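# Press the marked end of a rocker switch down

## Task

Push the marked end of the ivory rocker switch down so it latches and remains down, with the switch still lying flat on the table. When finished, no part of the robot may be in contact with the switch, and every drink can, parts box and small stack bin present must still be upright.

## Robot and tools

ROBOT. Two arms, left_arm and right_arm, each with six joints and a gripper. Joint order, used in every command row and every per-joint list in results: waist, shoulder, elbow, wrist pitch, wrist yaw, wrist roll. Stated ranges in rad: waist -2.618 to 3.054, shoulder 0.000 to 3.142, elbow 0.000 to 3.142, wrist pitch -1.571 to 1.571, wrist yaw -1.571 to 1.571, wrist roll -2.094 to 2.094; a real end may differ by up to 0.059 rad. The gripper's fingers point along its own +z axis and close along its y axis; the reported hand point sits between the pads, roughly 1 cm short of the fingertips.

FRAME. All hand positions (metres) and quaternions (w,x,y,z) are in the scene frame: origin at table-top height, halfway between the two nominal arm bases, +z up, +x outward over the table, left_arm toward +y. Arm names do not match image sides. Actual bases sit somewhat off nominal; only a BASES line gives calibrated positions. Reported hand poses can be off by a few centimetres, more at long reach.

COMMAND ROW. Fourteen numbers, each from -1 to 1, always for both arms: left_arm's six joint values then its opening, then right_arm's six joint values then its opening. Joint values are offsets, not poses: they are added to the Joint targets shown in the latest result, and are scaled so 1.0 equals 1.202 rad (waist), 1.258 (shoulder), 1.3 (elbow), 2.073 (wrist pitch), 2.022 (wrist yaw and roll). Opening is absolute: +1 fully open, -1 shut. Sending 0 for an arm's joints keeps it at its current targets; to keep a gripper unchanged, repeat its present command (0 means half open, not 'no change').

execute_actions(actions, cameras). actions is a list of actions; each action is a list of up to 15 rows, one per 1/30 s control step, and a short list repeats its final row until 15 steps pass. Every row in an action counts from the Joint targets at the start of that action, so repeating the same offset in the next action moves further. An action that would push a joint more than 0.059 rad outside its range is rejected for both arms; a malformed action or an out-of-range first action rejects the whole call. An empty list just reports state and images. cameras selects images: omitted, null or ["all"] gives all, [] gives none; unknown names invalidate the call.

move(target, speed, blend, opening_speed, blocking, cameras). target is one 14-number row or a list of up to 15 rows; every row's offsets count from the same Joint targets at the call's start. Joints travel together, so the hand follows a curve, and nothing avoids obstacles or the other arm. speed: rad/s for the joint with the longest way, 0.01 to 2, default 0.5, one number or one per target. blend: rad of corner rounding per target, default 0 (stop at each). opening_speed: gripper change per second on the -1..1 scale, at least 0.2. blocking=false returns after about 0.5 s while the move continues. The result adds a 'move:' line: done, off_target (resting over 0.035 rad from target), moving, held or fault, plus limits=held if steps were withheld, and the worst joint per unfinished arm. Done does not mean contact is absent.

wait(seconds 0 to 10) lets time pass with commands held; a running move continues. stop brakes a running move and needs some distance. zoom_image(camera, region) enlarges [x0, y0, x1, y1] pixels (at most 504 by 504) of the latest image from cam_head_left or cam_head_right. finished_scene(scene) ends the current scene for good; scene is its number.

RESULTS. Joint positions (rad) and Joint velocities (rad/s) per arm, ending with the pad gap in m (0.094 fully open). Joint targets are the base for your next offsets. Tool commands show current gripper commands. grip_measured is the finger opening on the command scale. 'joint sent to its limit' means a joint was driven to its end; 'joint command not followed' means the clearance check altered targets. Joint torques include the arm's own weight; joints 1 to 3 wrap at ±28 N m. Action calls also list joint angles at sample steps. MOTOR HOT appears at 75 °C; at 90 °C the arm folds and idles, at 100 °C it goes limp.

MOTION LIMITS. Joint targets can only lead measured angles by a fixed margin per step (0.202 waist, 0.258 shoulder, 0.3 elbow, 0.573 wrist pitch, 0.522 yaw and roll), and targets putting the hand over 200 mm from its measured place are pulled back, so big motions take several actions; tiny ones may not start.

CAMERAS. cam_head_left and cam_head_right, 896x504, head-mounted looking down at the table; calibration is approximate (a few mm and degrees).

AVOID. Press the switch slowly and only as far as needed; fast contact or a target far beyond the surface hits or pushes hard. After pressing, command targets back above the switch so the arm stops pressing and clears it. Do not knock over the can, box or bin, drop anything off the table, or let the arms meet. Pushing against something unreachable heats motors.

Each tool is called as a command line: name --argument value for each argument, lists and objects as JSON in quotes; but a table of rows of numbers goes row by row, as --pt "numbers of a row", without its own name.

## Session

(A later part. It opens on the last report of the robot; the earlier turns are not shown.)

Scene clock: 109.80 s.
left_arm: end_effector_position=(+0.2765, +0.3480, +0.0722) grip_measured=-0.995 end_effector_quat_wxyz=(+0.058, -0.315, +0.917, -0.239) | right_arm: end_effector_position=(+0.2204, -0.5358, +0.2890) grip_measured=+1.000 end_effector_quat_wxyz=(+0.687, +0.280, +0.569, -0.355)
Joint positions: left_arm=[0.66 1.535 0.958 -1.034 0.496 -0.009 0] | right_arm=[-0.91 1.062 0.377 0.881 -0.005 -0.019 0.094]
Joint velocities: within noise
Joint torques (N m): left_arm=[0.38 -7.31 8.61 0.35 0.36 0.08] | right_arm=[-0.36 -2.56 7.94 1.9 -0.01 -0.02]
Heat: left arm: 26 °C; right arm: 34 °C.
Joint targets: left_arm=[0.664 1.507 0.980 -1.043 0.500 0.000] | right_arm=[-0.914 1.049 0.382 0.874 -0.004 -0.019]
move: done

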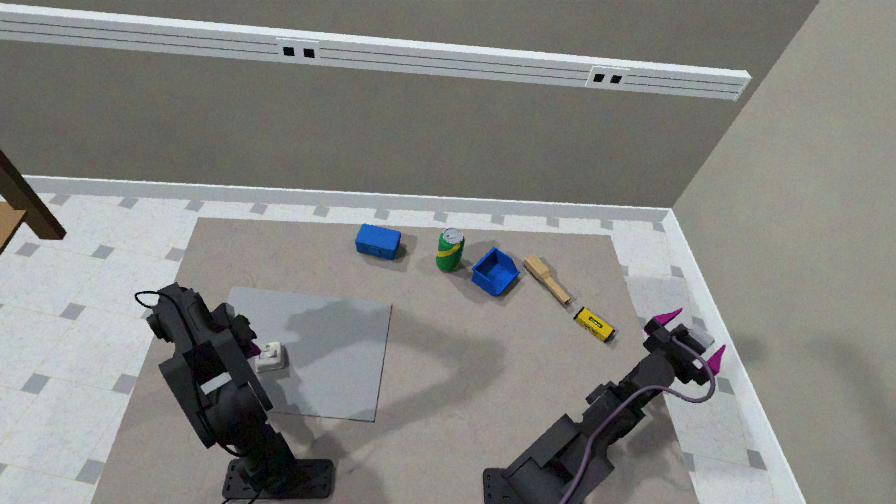

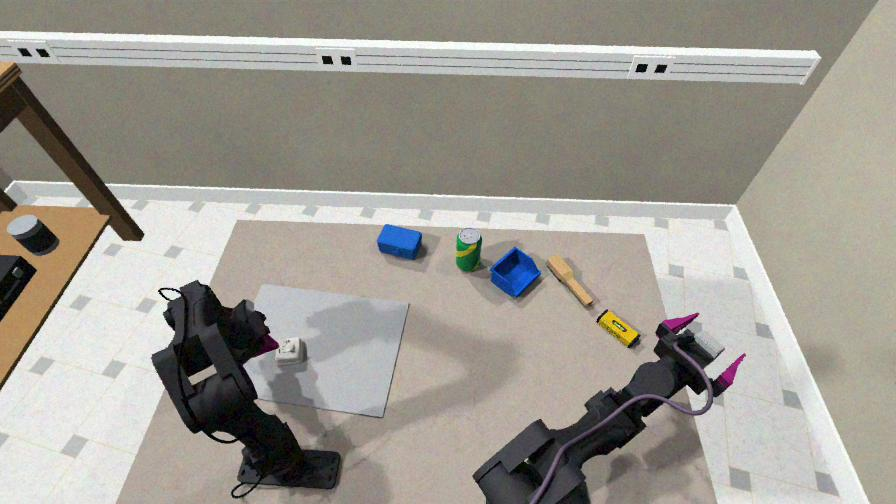

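move --target '[0, 0, 0, 0, 0, 0, -1, 0.3835, 0.4795, 0.6223, -0.9568, -0.2453, 0.0094, -1]' --speed 1.5

zoom_image --camera "cam_head_left" --region '[480, 280, 600, 400]'

zoom_image --camera "cam_head_right" --region '[480, 280, 600, 400]'

Scene clock: 134.23 s.
left_arm: end_effector_position=(+0.2763, +0.3478, +0.0722) grip_measured=-0.995 end_effector_quat_wxyz=(+0.057, -0.315, +0.917, -0.239) | right_arm: end_effector_position=(+0.2915, -0.3010, +0.0944) grip_measured=-0.997 end_effector_quat_wxyz=(+0.054, +0.234, +0.943, +0.232)
Joint positions: left_arm=[0.66 1.535 0.958 -1.035 0.496 -0.009 0] | right_arm=[-0.456 1.636 1.157 -1.1 -0.481 -0.001 0]
Joint velocities: within noise
Joint torques (N m): left_arm=[0.27 -7.42 8.59 0.38 0.39 0.08] | right_arm=[0.27 -4.4 9.29 0.29 -0.5 -0.01]
Heat: left arm: 27 °C; right arm: 34 °C.
Joint targets: left_arm=[0.664 1.507 0.980 -1.043 0.500 0.000] | right_arm=[-0.453 1.653 1.192 -1.110 -0.500 0.001]
move: done

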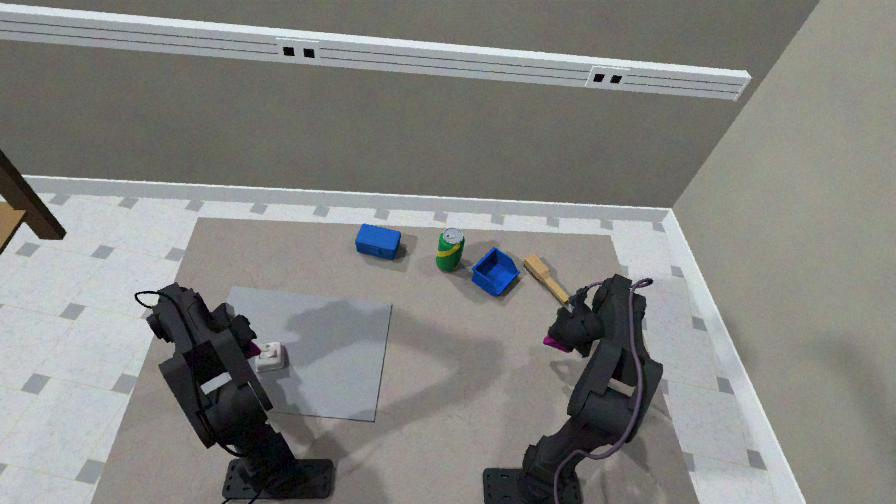

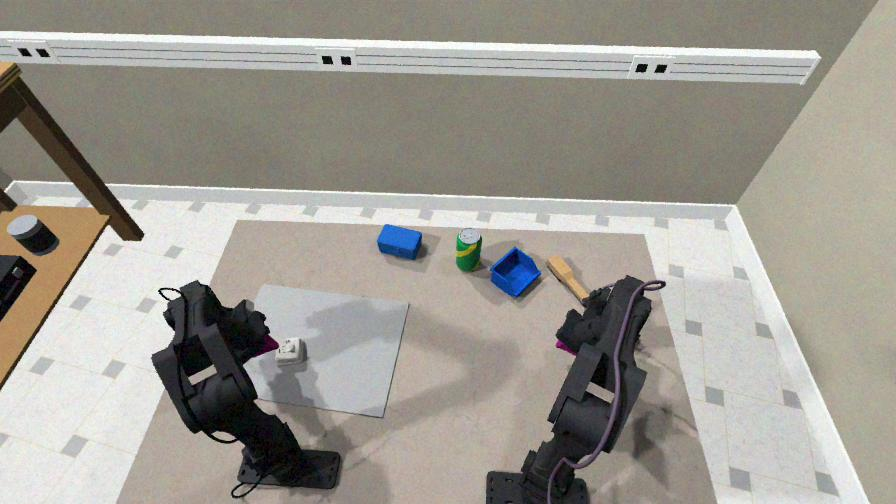

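Scaled by 4.200 from the camera's 896x504 image, which has a finer 1280x720 frame.

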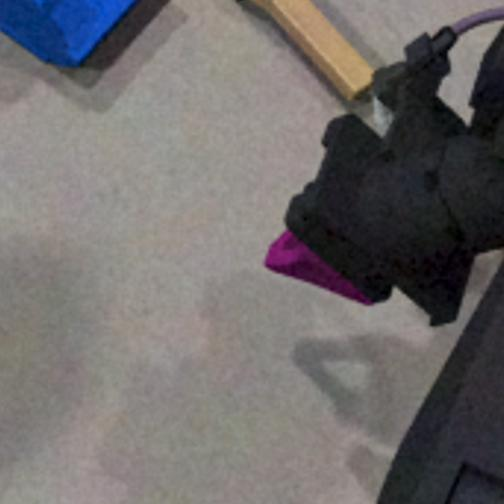

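Scaled by 4.200 from the camera's 896x504 image, which has a finer 1280x720 frame.

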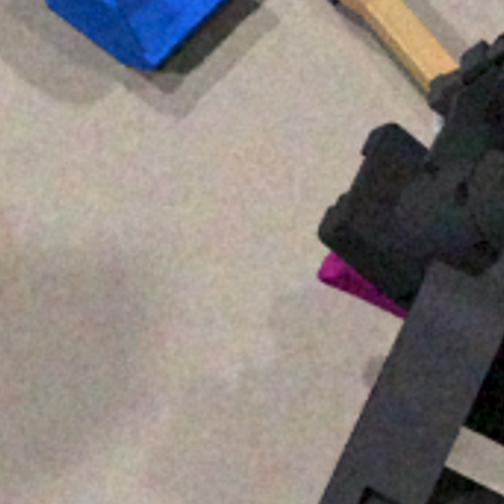

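finished_scene --scene 1

The scene is finished: the task was done.


## Next scene

The same job, from a new start.

execute_actions --actions '[]'

Scene clock: 0.00 s.
left_arm: end_effector_position=(+0.4364, +0.2538, +0.1116) grip_measured=+1.000 end_effector_quat_wxyz=(+0.579, +0.028, +0.810, -0.084) | right_arm: end_effector_position=(+0.3944, -0.2769, +0.0830) grip_measured=+1.000 end_effector_quat_wxyz=(+0.563, +0.034, +0.826, +0.021)
Joint positions: left_arm=[0.065 1.514 0.411 0.774 0.215 -0.036 0.094] | right_arm=[-0.117 1.567 0.353 0.835 -0.132 0.026 0.094]
Joint velocities: within noise
Joint torques (N m): no reading
Heat: left arm: 24 °C; right arm: 28 °C.
Joint targets: left_arm=[0.065 1.504 0.421 0.785 0.216 -0.036] | right_arm=[-0.117 1.561 0.359 0.836 -0.133 0.026]
Tool commands: left_gripper/opening=+1.0 right_gripper/opening=+1.0

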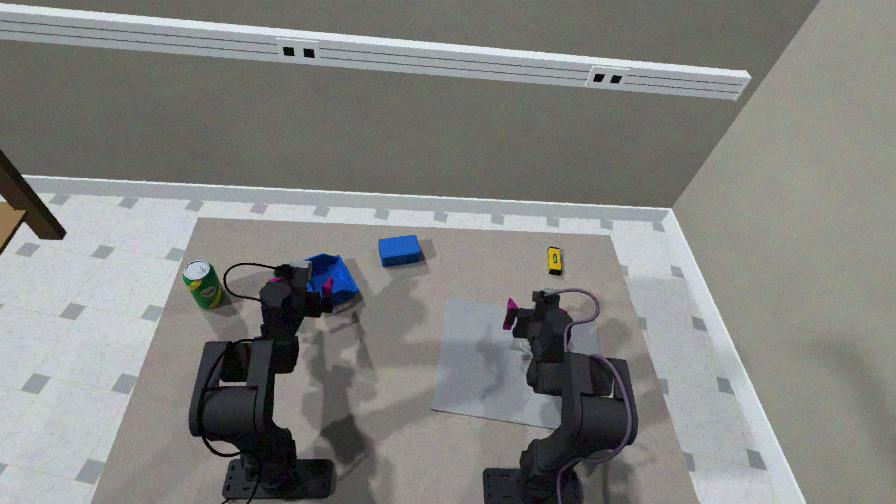

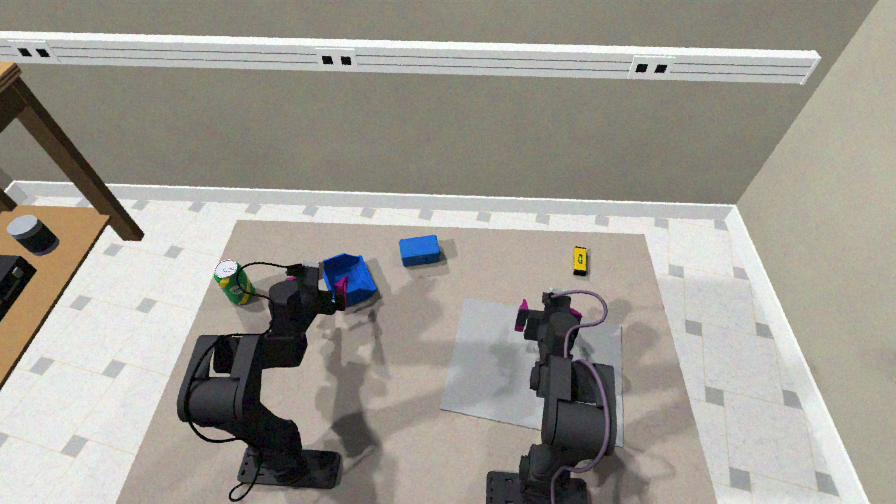

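zoom_image --camera "cam_head_left" --region '[490, 290, 610, 410]'

zoom_image --camera "cam_head_right" --region '[500, 290, 620, 410]'

Scaled by 4.200 from the camera's 896x504 image, which has a finer 1280x720 frame.

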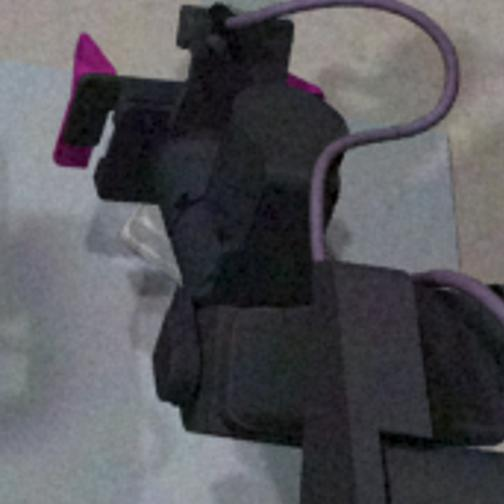

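Scaled by 4.200 from the camera's 896x504 image, which has a finer 1280x720 frame.

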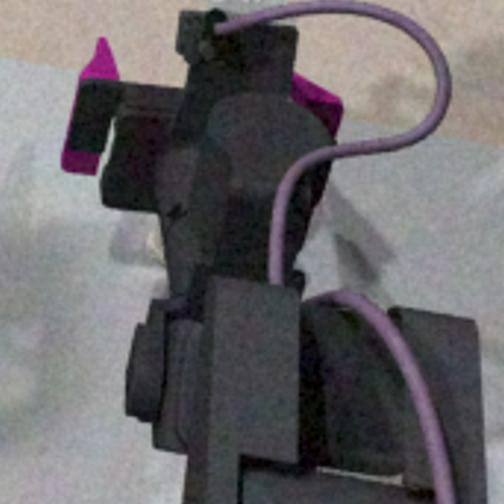

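move --pt "0 0 0 0 0 0 1 -0.09 0 0.416 -0.2586 -0.09 -0.006 -1" --pt "0 0 0 0 0 0 1 -0.1762 0.0751 0.7508 -0.9967 -0.1815 -0.0129 -1" --speed 1.5 --blend 0.2

zoom_image --camera "cam_head_left" --region '[490, 290, 590, 390]'

zoom_image --camera "cam_head_right" --region '[500, 290, 600, 390]'

Scene clock: 44.40 s.
left_arm: end_effector_position=(+0.4364, +0.2538, +0.1116) grip_measured=+1.000 end_effector_quat_wxyz=(+0.579, +0.028, +0.810, -0.084) | right_arm: end_effector_position=(+0.3065, -0.2668, +0.1286) grip_measured=-0.997 end_effector_quat_wxyz=(+0.046, +0.174, +0.956, +0.233)
Joint positions: left_arm=[0.065 1.514 0.411 0.774 0.215 -0.036 0.094] | right_arm=[-0.325 1.638 1.297 -1.219 -0.48 0.009 0]
Joint velocities: within noise
Joint torques (N m): left_arm=[-0.02 -5.3 7.2 2.28 0.09 -0.02] | right_arm=[-0.4 -4.45 9.73 0.28 -0.54 -0.11]
Heat: left arm: 31 °C; right arm: 31 °C.
Joint targets: left_arm=[0.065 1.504 0.421 0.785 0.216 -0.036] | right_arm=[-0.329 1.655 1.335 -1.231 -0.500 0.000]
move: off_target (right_arm); right_arm: the elbow is farthest, 0.038 rad from its target

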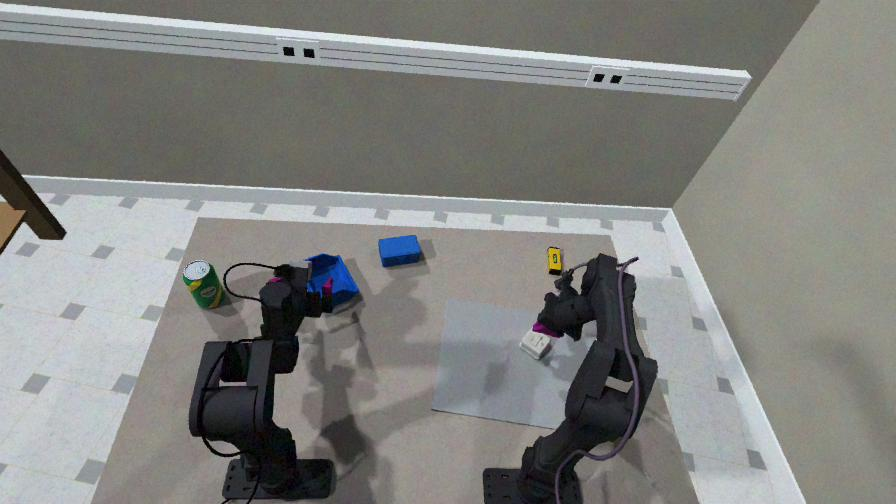

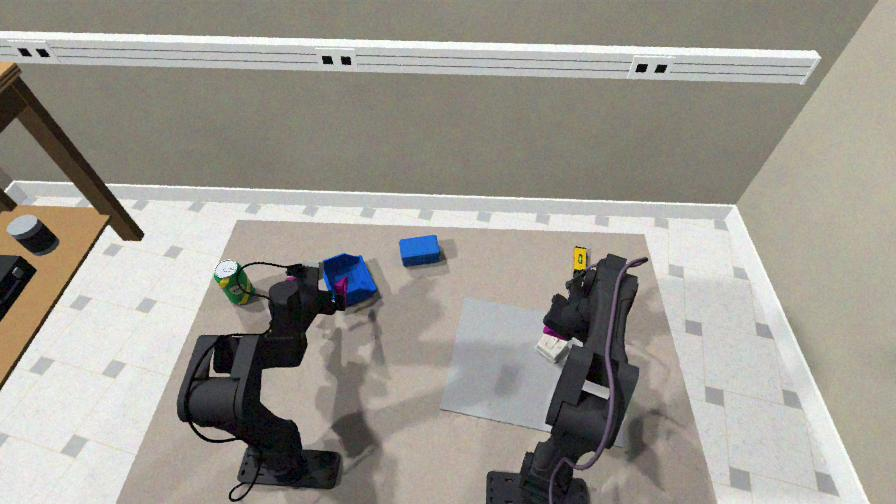

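Scaled by 5.040 from the camera's 896x504 image, which has a finer 1280x720 frame.

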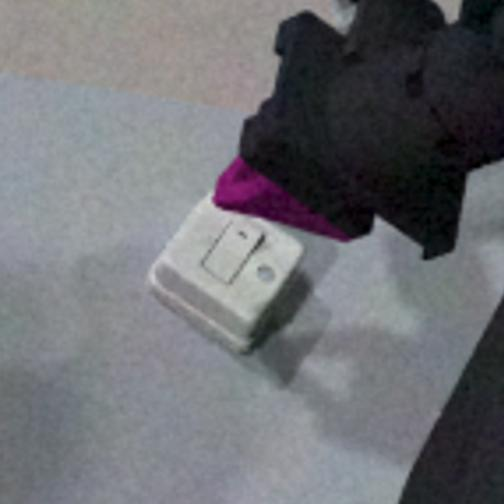

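Scaled by 5.040 from the camera's 896x504 image, which has a finer 1280x720 frame.

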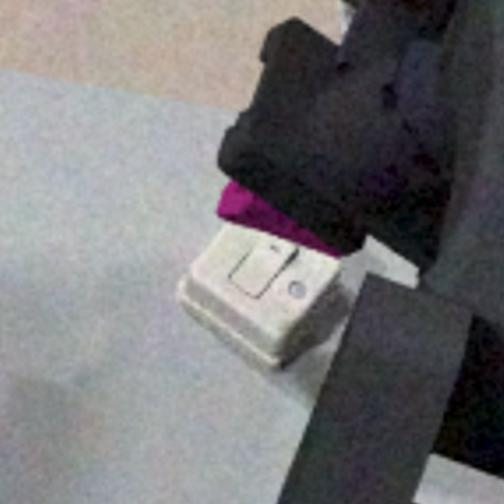

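zoom_image --camera "cam_head_left" --region '[515, 315, 565, 365]'

zoom_image --camera "cam_head_right" --region '[530, 320, 580, 370]'

Scaled by 10.080 from the camera's 896x504 image, which has a finer 1280x720 frame.

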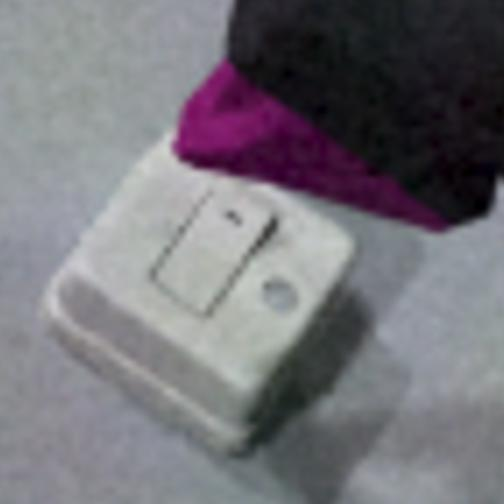

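Scaled by 10.080 from the camera's 896x504 image, which has a finer 1280x720 frame.

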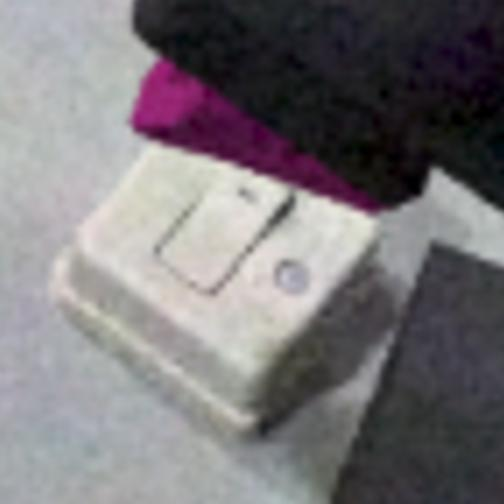

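move --target '[0, 0, 0, 0, 0, 0, 1, -0.0799, 0.1571, 0.0023, 0.1042, 0, 0, -1]' --speed 0.6

zoom_image --camera "cam_head_left" --region '[515, 315, 565, 365]'

zoom_image --camera "cam_head_right" --region '[530, 320, 580, 370]'

Scene clock: 59.67 s.
left_arm: end_effector_position=(+0.4364, +0.2538, +0.1116) grip_measured=+1.000 end_effector_quat_wxyz=(+0.579, +0.028, +0.810, -0.084) | right_arm: end_effector_position=(+0.3410, -0.3148, +0.0716) grip_measured=-0.997 end_effector_quat_wxyz=(+0.056, +0.222, +0.945, +0.234)
Joint positions: left_arm=[0.065 1.514 0.411 0.774 0.215 -0.036 0.094] | right_arm=[-0.425 1.842 1.307 -1.029 -0.485 0.008 0]
Joint velocities: within noise
Joint torques (N m): left_arm=[-0.01 -5.29 7.21 2.26 0.08 -0.05] | right_arm=[-0.01 -6.57 9.01 0.51 -0.47 -0.1]
Heat: left arm: 32 °C; right arm: 32 °C.
Joint targets: left_arm=[0.065 1.504 0.421 0.785 0.216 -0.036] | right_arm=[-0.425 1.853 1.338 -1.014 -0.500 0.000]
move: done

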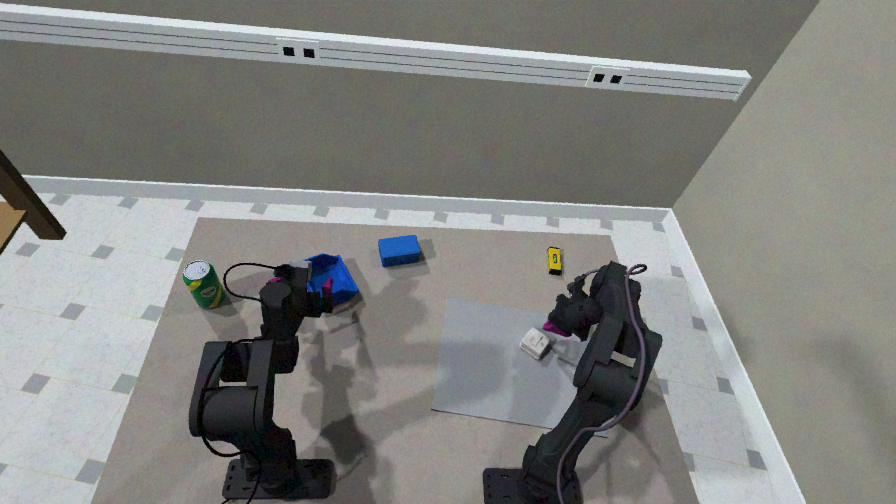

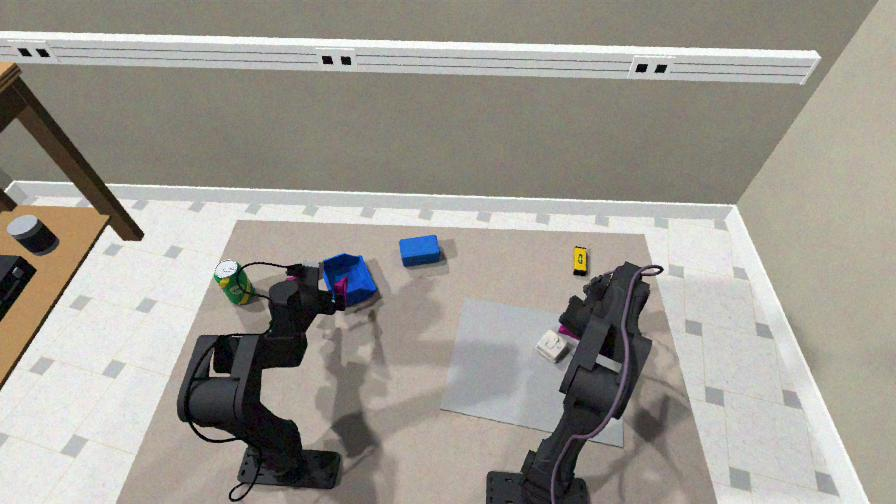

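Scaled by 10.080 from the camera's 896x504 image, which has a finer 1280x720 frame.

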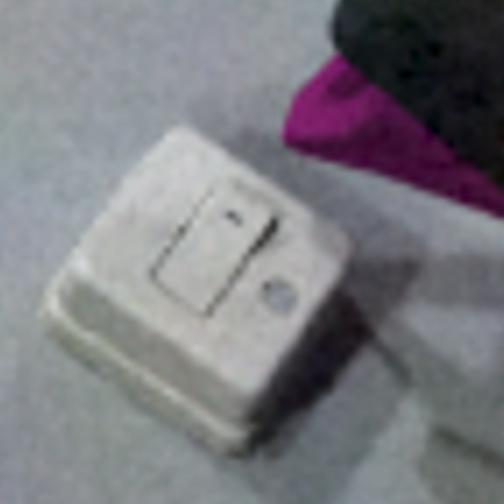

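Scaled by 10.080 from the camera's 896x504 image, which has a finer 1280x720 frame.

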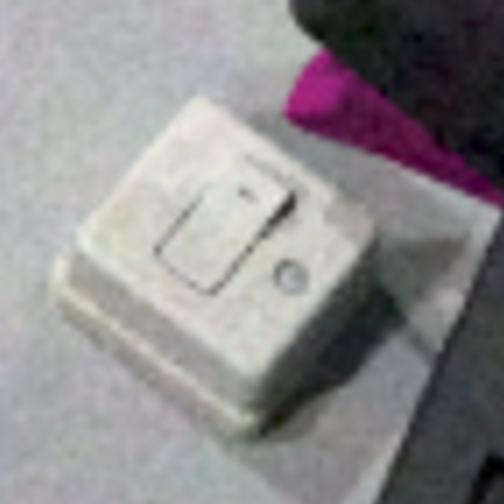

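move --target '[0, 0, 0, 0, 0, 0, 1, 0.0083, 0.0134, -0.082, 0.0436, 0, 0, -1]' --speed 0.25

zoom_image --camera "cam_head_left" --region '[515, 315, 565, 365]'

zoom_image --camera "cam_head_right" --region '[530, 320, 580, 370]'

Scene clock: 73.40 s.
left_arm: end_effector_position=(+0.4364, +0.2538, +0.1116) grip_measured=+1.000 end_effector_quat_wxyz=(+0.579, +0.028, +0.810, -0.084) | right_arm: end_effector_position=(+0.3436, -0.3142, +0.0553) grip_measured=-0.997 end_effector_quat_wxyz=(+0.067, +0.217, +0.946, +0.231)
Joint positions: left_arm=[0.065 1.514 0.411 0.774 0.215 -0.036 0.094] | right_arm=[-0.42 1.852 1.25 -0.939 -0.485 0.008 0]
Joint velocities: within noise
Joint torques (N m): left_arm=[-0.08 -5.31 7.32 2.21 0.07 -0.01] | right_arm=[0.47 -6.05 4.74 0.59 -0.47 -0.1]
Heat: left arm: 33 °C; right arm: 32 °C.
Joint targets: left_arm=[0.065 1.504 0.421 0.785 0.216 -0.036] | right_arm=[-0.415 1.870 1.232 -0.924 -0.500 0.000]
move: done

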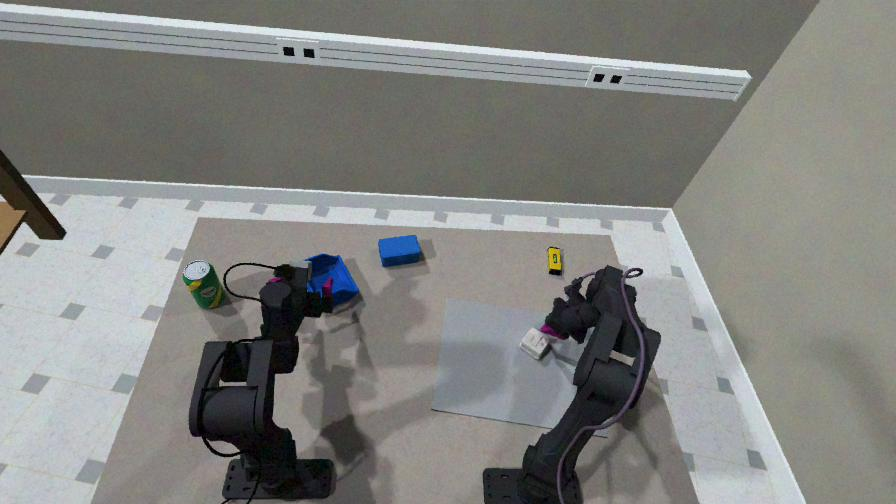

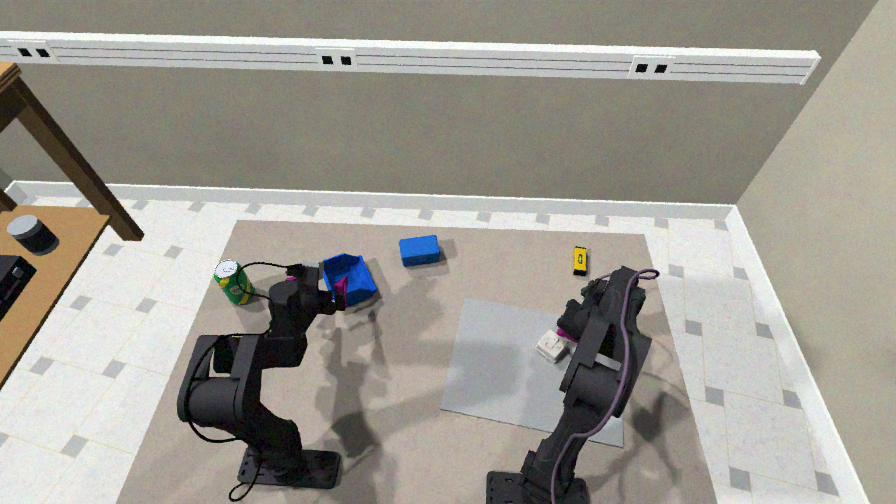

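Scaled by 10.080 from the camera's 896x504 image, which has a finer 1280x720 frame.

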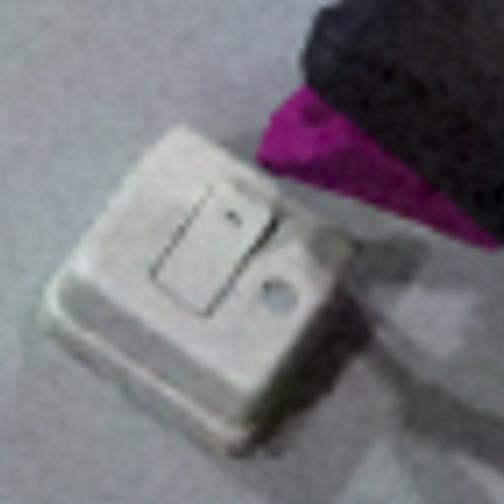

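Scaled by 10.080 from the camera's 896x504 image, which has a finer 1280x720 frame.

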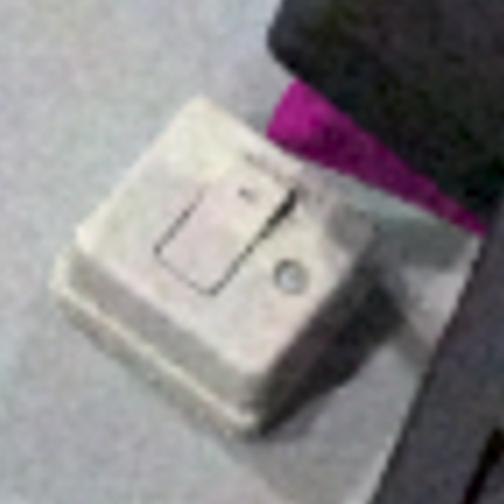

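move --target '[0,0,0,0,0,0,1,-0.012,-0.0302,-0.0438,0.0236,0,0,-1]' --speed 0.3

zoom_image --camera "cam_head_left" --region '[515, 315, 565, 365]'

zoom_image --camera "cam_head_right" --region '[530, 320, 580, 370]'

Scene clock: 89.97 s.
left_arm: end_effector_position=(+0.4364, +0.2538, +0.1116) grip_measured=+1.000 end_effector_quat_wxyz=(+0.579, +0.028, +0.810, -0.084) | right_arm: end_effector_position=(+0.3365, -0.3118, +0.0433) grip_measured=-0.997 end_effector_quat_wxyz=(+0.062, +0.220, +0.945, +0.234)
Joint positions: left_arm=[0.065 1.514 0.411 0.774 0.215 -0.036 0.094] | right_arm=[-0.424 1.852 1.198 -0.899 -0.488 0.008 0]
Joint velocities: within noise
Joint torques (N m): left_arm=[0.02 -5.3 7.28 2.26 0.08 -0.05] | right_arm=[-0.49 -8.66 4.23 0.65 -0.44 -0.1]
Heat: left arm: 34 °C; right arm: 30 °C.
Joint targets: left_arm=[0.065 1.504 0.421 0.785 0.216 -0.036] | right_arm=[-0.429 1.832 1.175 -0.875 -0.500 0.000]
move: done

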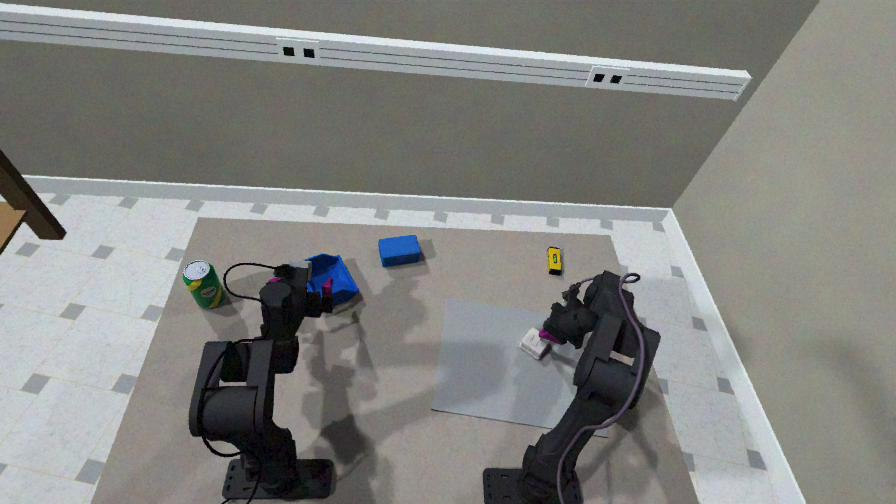

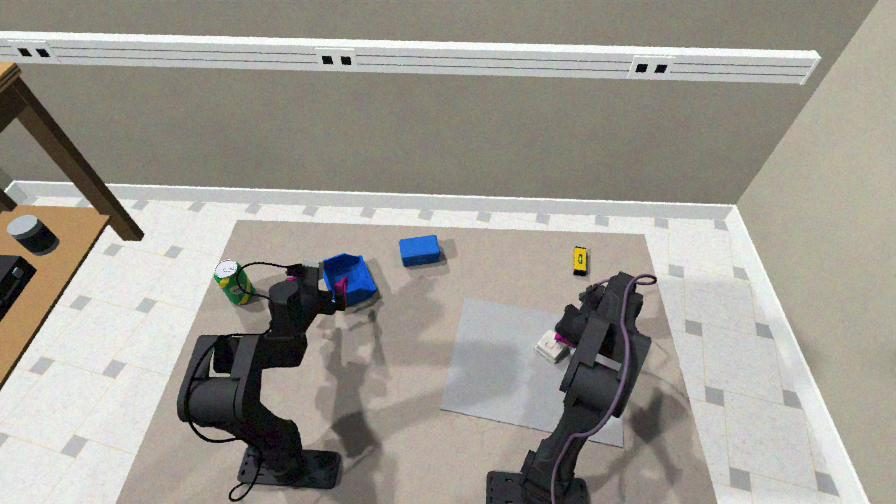

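Scaled by 10.080 from the camera's 896x504 image, which has a finer 1280x720 frame.

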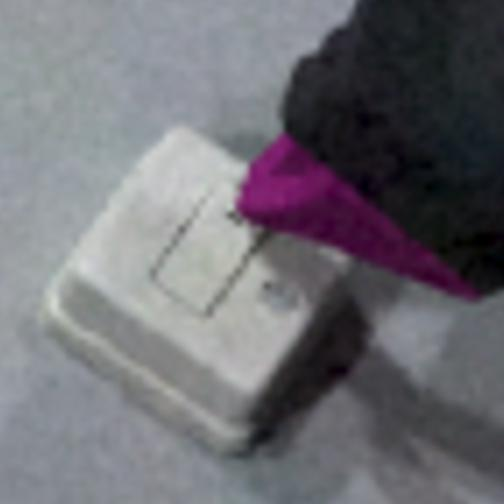

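Scaled by 10.080 from the camera's 896x504 image, which has a finer 1280x720 frame.

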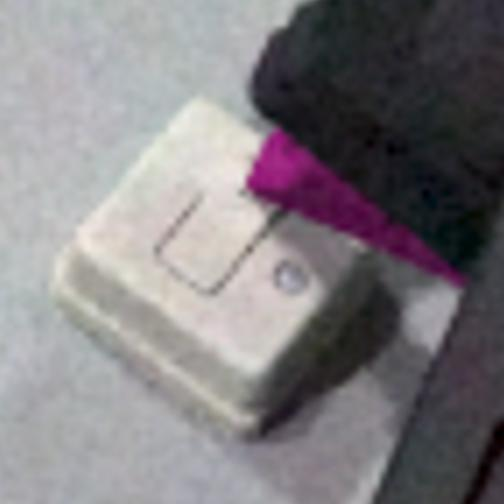

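move --pt "0 0 0 0 0 0 1 0 0.0421 0 0.0075 0 0 -1" --pt "0 0 0 0 0 0 1 0 0.0523 -0.0142 0.0204 0 0 -1" --speed 0.12 --cameras '[]'

move --target '[0,0,0,0,0,0,1,0,-0.074,0.099,-0.107,0,0,-1]' --speed 0.4

zoom_image --camera "cam_head_left" --region '[515, 315, 565, 365]'

zoom_image --camera "cam_head_right" --region '[530, 320, 580, 370]'

Scene clock: 102.77 s.
left_arm: end_effector_position=(+0.4364, +0.2538, +0.1116) grip_measured=+1.000 end_effector_quat_wxyz=(+0.579, +0.028, +0.810, -0.084) | right_arm: end_effector_position=(+0.3407, -0.3116, +0.0372) grip_measured=-0.997 end_effector_quat_wxyz=(+0.069, +0.219, +0.943, +0.241)
Joint positions: left_arm=[0.065 1.514 0.411 0.774 0.215 -0.036 0.094] | right_arm=[-0.427 1.867 1.185 -0.859 -0.506 0.008 0]
Joint velocities: within noise
Joint torques (N m): left_arm=[-0.17 -5.23 7.43 2.25 0.06 -0.03] | right_arm=[-0.25 -5.19 3.73 0.7 -0.28 -0.1]
Heat: left arm: 34 °C; right arm: 30 °C.
Joint targets: left_arm=[0.065 1.504 0.421 0.785 0.216 -0.036] | right_arm=[-0.429 1.897 1.156 -0.833 -0.500 0.000]
move: done
No camera images: "cameras" was empty.

Scene clock: 104.07 s.
left_arm: end_effector_position=(+0.4364, +0.2538, +0.1116) grip_measured=+1.000 end_effector_quat_wxyz=(+0.579, +0.028, +0.810, -0.084) | right_arm: end_effector_position=(+0.3257, -0.3047, +0.0641) grip_measured=-0.997 end_effector_quat_wxyz=(+0.032, +0.229, +0.941, +0.248)
Joint positions: left_arm=[0.065 1.514 0.411 0.774 0.215 -0.036 0.094] | right_arm=[-0.427 1.833 1.255 -1.043 -0.504 0.008 0]
Joint velocities: within noise
Joint torques (N m): left_arm=[0.09 -5.29 7.31 2.23 0.06 -0.04] | right_arm=[-0.27 -9.2 8.64 0.15 -0.27 -0.1]
Heat: left arm: 34 °C; right arm: 30 °C.
Joint targets: left_arm=[0.065 1.504 0.421 0.785 0.216 -0.036] | right_arm=[-0.429 1.804 1.285 -1.055 -0.500 0.000]
move: done

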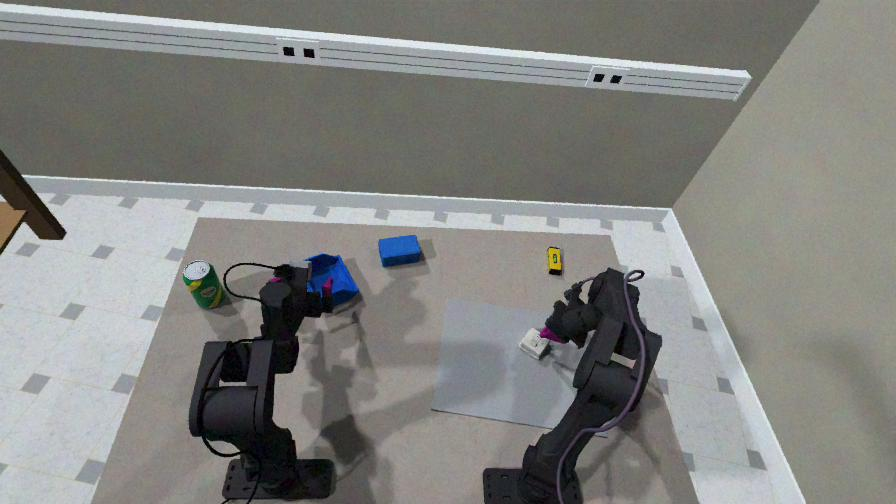

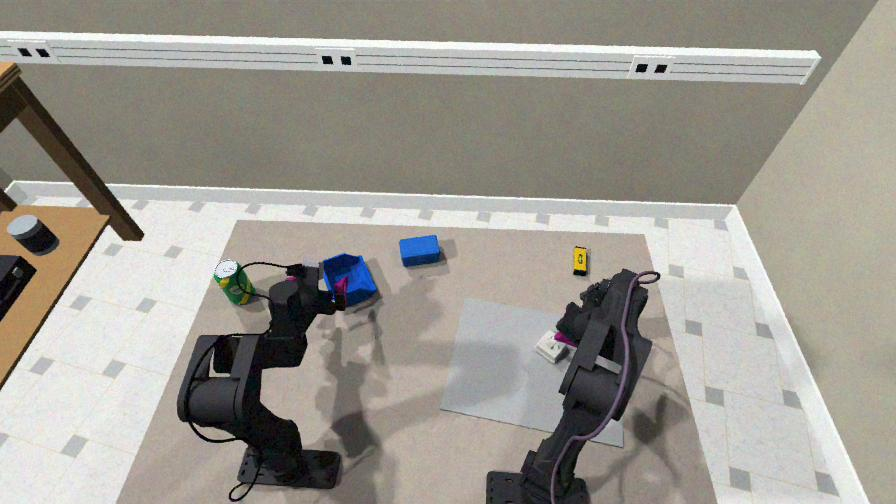

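Scaled by 10.080 from the camera's 896x504 image, which has a finer 1280x720 frame.

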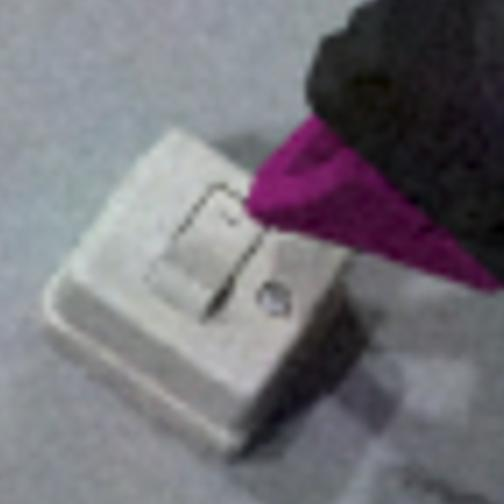

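Scaled by 10.080 from the camera's 896x504 image, which has a finer 1280x720 frame.

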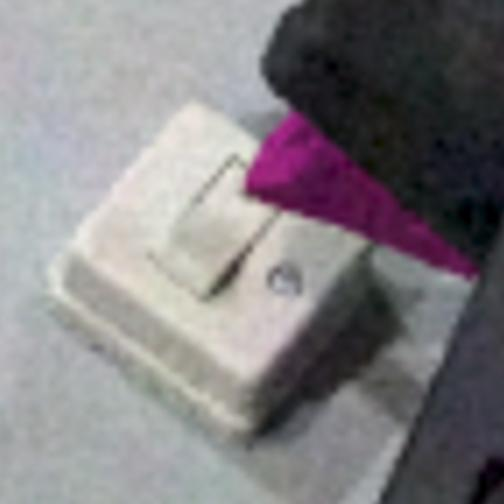

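finished_scene --scene 2

The scene is finished: the task was done.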